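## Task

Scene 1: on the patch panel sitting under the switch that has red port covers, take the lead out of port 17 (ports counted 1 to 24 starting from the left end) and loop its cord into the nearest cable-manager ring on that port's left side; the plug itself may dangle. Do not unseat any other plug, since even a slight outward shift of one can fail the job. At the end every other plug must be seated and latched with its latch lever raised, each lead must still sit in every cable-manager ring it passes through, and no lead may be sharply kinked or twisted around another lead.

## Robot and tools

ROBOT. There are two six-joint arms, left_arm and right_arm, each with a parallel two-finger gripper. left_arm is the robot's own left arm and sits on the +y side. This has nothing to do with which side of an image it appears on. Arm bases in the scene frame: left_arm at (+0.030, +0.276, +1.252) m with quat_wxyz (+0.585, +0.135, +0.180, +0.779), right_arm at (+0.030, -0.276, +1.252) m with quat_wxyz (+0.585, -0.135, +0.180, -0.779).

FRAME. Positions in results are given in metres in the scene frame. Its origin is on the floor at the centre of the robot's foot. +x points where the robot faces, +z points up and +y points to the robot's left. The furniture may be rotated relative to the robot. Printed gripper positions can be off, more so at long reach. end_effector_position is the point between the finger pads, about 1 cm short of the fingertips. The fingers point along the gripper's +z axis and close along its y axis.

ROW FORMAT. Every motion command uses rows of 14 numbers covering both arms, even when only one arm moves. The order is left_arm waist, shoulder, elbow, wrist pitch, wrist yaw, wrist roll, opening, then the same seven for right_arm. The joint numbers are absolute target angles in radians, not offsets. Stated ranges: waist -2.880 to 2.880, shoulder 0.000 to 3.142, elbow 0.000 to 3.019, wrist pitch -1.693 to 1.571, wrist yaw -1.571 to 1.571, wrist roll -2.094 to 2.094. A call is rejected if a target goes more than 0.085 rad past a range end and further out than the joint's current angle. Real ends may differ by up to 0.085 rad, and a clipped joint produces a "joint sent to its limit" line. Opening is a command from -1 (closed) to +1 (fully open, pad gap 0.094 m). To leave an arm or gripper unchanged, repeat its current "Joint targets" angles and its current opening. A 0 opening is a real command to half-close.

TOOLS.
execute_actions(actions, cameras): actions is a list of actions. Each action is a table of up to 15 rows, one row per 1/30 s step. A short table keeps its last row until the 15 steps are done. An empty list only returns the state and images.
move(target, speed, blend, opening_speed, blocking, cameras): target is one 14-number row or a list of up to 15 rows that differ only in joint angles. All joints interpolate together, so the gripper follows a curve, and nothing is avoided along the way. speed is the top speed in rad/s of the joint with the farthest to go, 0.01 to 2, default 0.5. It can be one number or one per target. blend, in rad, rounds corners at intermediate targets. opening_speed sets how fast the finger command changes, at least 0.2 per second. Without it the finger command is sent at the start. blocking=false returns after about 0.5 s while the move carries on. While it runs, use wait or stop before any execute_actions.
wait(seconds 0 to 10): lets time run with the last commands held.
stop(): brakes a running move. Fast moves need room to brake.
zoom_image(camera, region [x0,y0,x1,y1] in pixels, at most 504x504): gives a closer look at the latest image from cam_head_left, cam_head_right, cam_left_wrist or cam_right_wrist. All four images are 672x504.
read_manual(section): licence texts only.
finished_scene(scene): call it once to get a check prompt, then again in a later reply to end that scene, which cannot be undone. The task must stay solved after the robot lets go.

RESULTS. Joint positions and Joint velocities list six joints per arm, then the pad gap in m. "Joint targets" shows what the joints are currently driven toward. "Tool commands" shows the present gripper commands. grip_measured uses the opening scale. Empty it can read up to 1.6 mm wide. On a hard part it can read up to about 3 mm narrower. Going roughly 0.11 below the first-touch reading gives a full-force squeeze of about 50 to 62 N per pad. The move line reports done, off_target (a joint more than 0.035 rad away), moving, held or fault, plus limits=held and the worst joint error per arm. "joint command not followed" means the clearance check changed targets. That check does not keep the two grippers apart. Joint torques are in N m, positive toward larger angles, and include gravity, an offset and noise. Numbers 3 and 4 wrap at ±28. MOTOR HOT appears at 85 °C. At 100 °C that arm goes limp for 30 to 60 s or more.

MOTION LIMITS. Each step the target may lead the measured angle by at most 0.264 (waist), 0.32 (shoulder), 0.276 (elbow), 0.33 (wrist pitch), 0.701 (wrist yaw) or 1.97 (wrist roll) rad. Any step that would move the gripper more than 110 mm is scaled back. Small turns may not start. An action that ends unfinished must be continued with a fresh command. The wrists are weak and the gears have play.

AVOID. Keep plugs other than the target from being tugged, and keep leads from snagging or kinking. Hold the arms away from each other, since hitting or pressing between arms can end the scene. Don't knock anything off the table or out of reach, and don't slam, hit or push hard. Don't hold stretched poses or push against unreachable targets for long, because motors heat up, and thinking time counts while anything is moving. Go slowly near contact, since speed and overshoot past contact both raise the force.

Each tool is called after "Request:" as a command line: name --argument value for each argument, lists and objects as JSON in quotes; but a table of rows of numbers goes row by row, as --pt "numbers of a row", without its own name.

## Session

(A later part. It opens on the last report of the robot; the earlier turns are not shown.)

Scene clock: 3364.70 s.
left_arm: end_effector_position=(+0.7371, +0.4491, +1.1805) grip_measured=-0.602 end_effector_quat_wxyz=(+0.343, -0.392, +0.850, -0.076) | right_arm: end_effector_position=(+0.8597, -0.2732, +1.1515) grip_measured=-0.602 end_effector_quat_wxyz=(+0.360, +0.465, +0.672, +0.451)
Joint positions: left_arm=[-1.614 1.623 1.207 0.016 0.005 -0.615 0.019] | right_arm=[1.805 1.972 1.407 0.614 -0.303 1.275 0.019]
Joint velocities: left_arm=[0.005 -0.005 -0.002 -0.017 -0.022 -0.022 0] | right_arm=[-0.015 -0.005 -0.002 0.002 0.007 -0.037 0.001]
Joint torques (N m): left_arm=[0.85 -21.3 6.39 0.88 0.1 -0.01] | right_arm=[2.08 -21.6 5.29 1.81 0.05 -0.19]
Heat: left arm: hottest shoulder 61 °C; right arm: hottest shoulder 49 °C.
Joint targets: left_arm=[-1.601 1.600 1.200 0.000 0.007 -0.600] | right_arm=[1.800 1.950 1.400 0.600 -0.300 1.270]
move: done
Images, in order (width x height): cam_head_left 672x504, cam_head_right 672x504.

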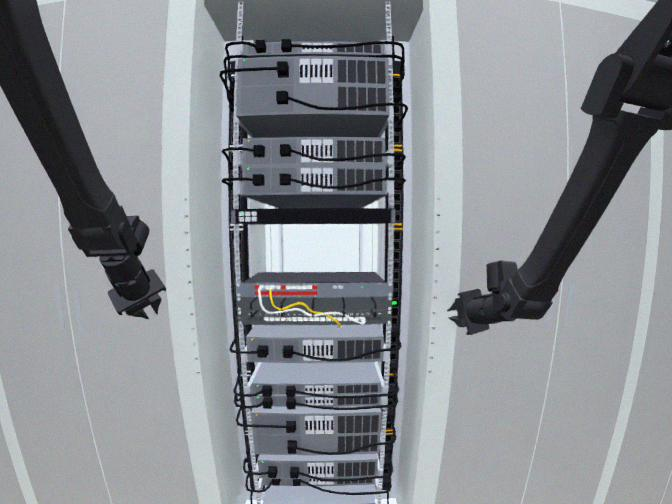

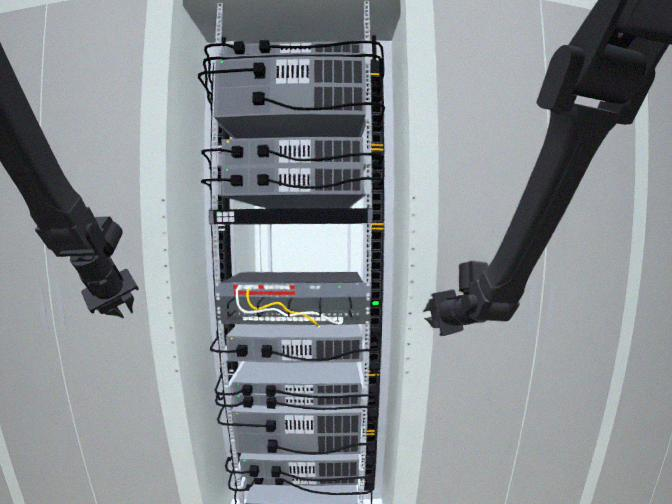

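Request:
move --pt "-1.9 2.2 1.4 1.2 -0.1 -1.2 -0.6 1.8 1.95 1.4 0.6 -0.3 1.27 -0.6" --pt "-2.05 2.27 1.55 1.12 -0.166 -1.297 -0.6 1.8 1.95 1.4 0.6 -0.3 1.27 -0.6" --cameras '["cam_left_wrist"]'

Request:
zoom_image --camera "cam_left_wrist" --region '[300, 80, 500, 280]'

Scene clock: 3384.80 s.
left_arm: end_effector_position=(+0.8584, +0.1388, +1.1238) grip_measured=-0.602 end_effector_quat_wxyz=(-0.509, +0.489, -0.533, +0.468) | right_arm: end_effector_position=(+0.8597, -0.2732, +1.1515) grip_measured=-0.602 end_effector_quat_wxyz=(+0.360, +0.465, +0.672, +0.451)
Joint positions: left_arm=[-2.063 2.255 1.516 1.136 -0.172 -1.281 0.019] | right_arm=[1.805 1.972 1.407 0.614 -0.303 1.275 0.019]
Joint velocities: left_arm=[0.005 -0.015 0.007 -0.002 -0.007 0.007 0.001] | right_arm=[0.005 -0.005 -0.007 -0.012 -0.037 0.022 0]
Joint torques (N m): left_arm=[-3.14 -21.19 8.29 1.14 0.07 -0.22] | right_arm=[0.38 -22.3 5.3 1.84 -0.06 -0.22]
Heat: left arm: hottest shoulder 61 °C; right arm: hottest shoulder 49 °C.
Joint targets: left_arm=[-2.049 2.271 1.551 1.120 -0.174 -1.297] | right_arm=[1.800 1.950 1.400 0.600 -0.300 1.270]
move: done
Images, in order (width x height): cam_left_wrist 672x504.

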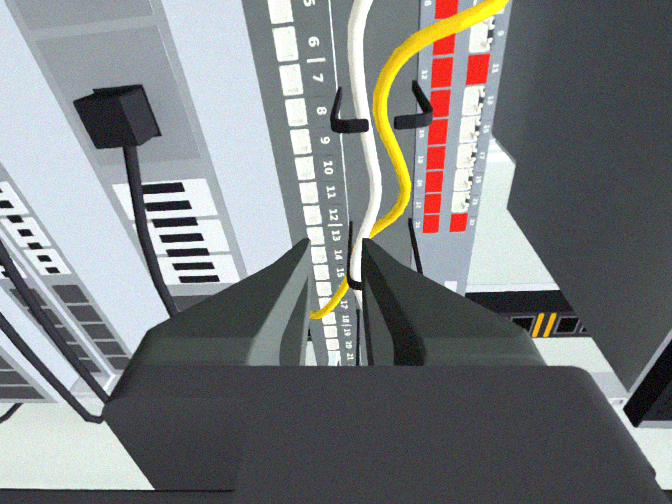

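Scaled by 2.520 from the camera's 672x504 image, which has a finer 960x720 frame.

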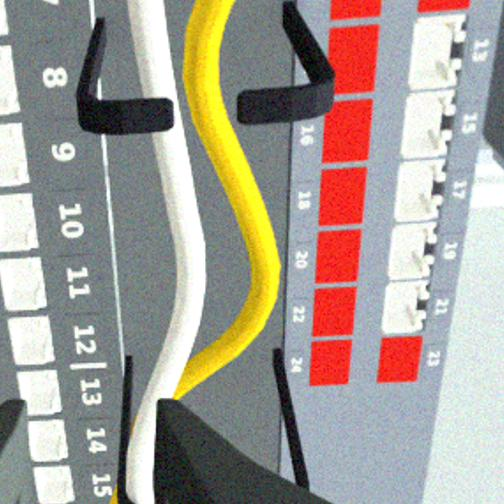

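Request:
move --target '[-2.16,2.35,1.62,1.13,-0.27,-1.297,-0.6,1.8,1.95,1.4,0.6,-0.3,1.27,-0.6]' --cameras '["cam_left_wrist"]'

Request:
zoom_image --camera "cam_left_wrist" --region '[350, 80, 550, 280]'

Scene clock: 3391.63 s.
left_arm: end_effector_position=(+0.8446, +0.0673, +1.0979) grip_measured=-0.602 end_effector_quat_wxyz=(-0.493, +0.504, -0.532, +0.469) | right_arm: end_effector_position=(+0.8597, -0.2732, +1.1515) grip_measured=-0.602 end_effector_quat_wxyz=(+0.360, +0.465, +0.672, +0.451)
Joint positions: left_arm=[-2.161 2.342 1.583 1.136 -0.268 -1.283 0.019] | right_arm=[1.805 1.972 1.407 0.614 -0.303 1.275 0.019]
Joint velocities: left_arm=[0.005 -0.005 -0.007 -0.002 -0.051 -0.066 0.001] | right_arm=[-0.005 -0.015 0.002 0.002 0.066 -0.051 0.001]
Joint torques (N m): left_arm=[-5.07 -21.77 8.17 1.54 0.08 -0.23] | right_arm=[1.55 -21.83 5.08 1.69 0.02 -0.18]
Heat: left arm: hottest shoulder 60 °C; right arm: hottest shoulder 49 °C.
Joint targets: left_arm=[-2.161 2.349 1.619 1.130 -0.270 -1.297] | right_arm=[1.800 1.950 1.400 0.600 -0.300 1.270]
move: off_target (left_arm); left_arm: the elbow is farthest, 0.037 rad from its target
Images, in order (width x height): cam_left_wrist 672x504.

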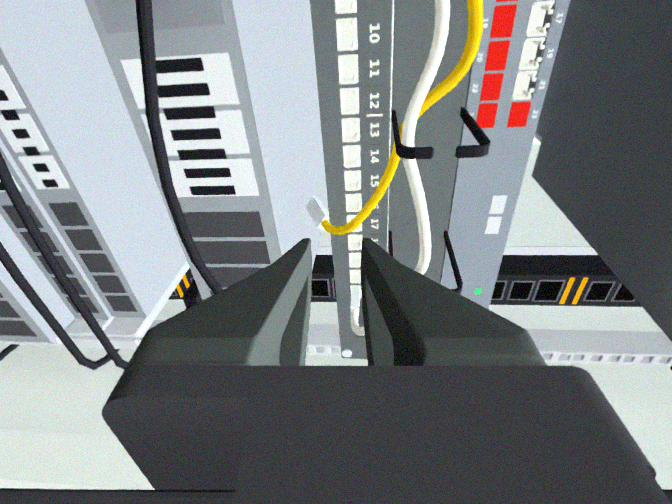

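Scaled by 2.520 from the camera's 672x504 image, which has a finer 960x720 frame.

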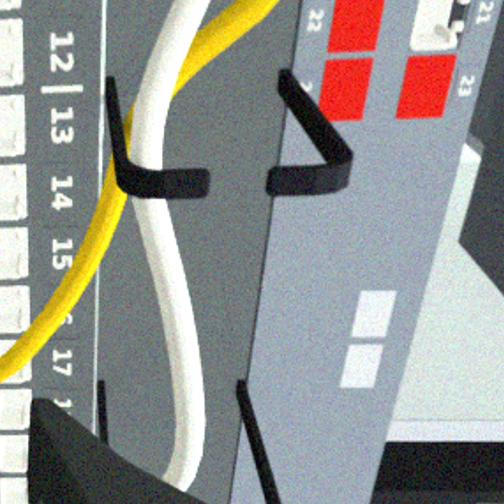

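Request:
move --pt "-2.0 2.25 1.45 1.2 -0.15 -1.297 -0.6 1.8 1.95 1.4 0.6 -0.3 1.27 -0.6" --pt "-1.9 2.2 1.4 1.2 -0.1 -1.2 -0.6 1.6 1.6 1.2 0.0 0 0.6 -0.6" --pt "-1.6 1.6 1.2 0 0 -0.6 -0.6 1.5 1.0 1.1 -1.0 0 0 -0.6" --pt "-1.5 1.0 1.1 -1.0 0 0 -0.6 1.5 1.0 1.1 -1.0 0 0 -0.6" --speed 0.6 --cameras '["cam_head_left","cam_head_right"]'

Request:
zoom_image --camera "cam_head_right" --region '[220, 275, 360, 345]'

Request:
finished_scene --scene 1

Scene clock: 3407.77 s.
left_arm: end_effector_position=(+0.5217, +0.4363, +1.3690) grip_measured=-0.602 end_effector_quat_wxyz=(+0.110, -0.165, +0.980, +0.024) | right_arm: end_effector_position=(+0.5228, -0.4383, +1.3723) grip_measured=-0.602 end_effector_quat_wxyz=(-0.113, -0.165, -0.980, +0.023)
Joint positions: left_arm=[-1.526 1.011 1.104 -0.984 0.006 -0.014 0.019] | right_arm=[1.523 1.009 1.111 -0.987 -0.01 0.013 0.019]
Joint velocities: left_arm=[-0.024 -0.005 -0.007 -0.002 -0.007 0.051 0] | right_arm=[-0.005 0.005 -0.002 0.007 -0.007 0.051 -0.001]
Joint torques (N m): left_arm=[1.55 -13.22 8.54 0.31 0.1 -0.07] | right_arm=[-1.14 -11.69 7.68 0.51 0.09 -0.17]
Heat: left arm: hottest shoulder 60 °C; right arm: hottest shoulder 48 °C.
Joint targets: left_arm=[-1.509 0.999 1.100 -1.000 0.009 0.001] | right_arm=[1.510 1.000 1.101 -1.000 -0.007 -0.001]
move: done
Images, in order (width x height): cam_head_left 672x504, cam_head_right 672x504.

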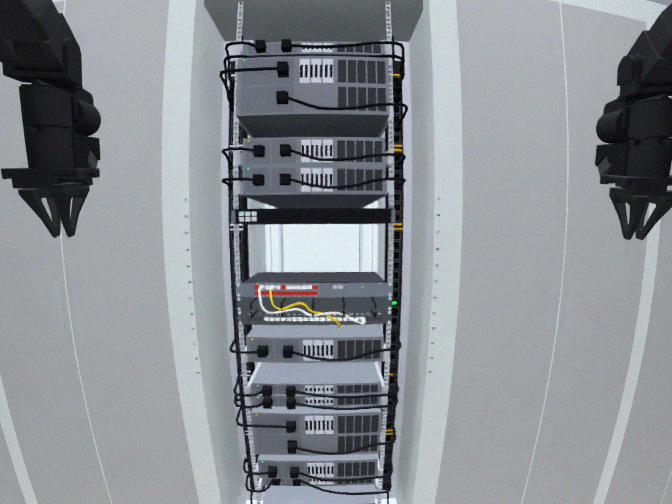

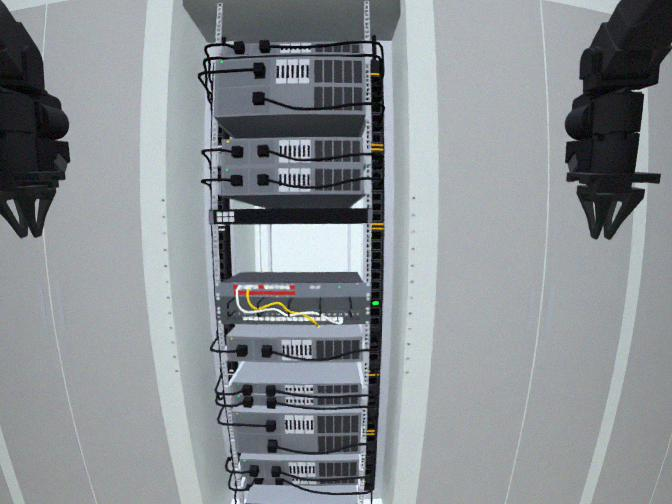

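Scaled by 3.600 from the camera's 672x504 image, which has a finer 960x720 frame.

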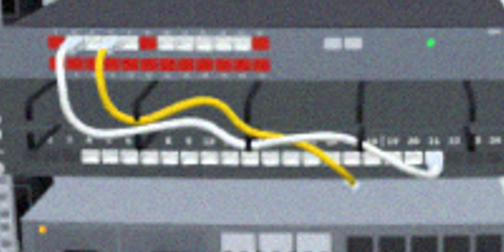

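This call ended nothing. Check each condition of the task against the scene as it is now, look again where you are not sure, and mend what is not met. Then call finished_scene again.

Request:
finished_scene --scene 1

The scene is finished: the task was done.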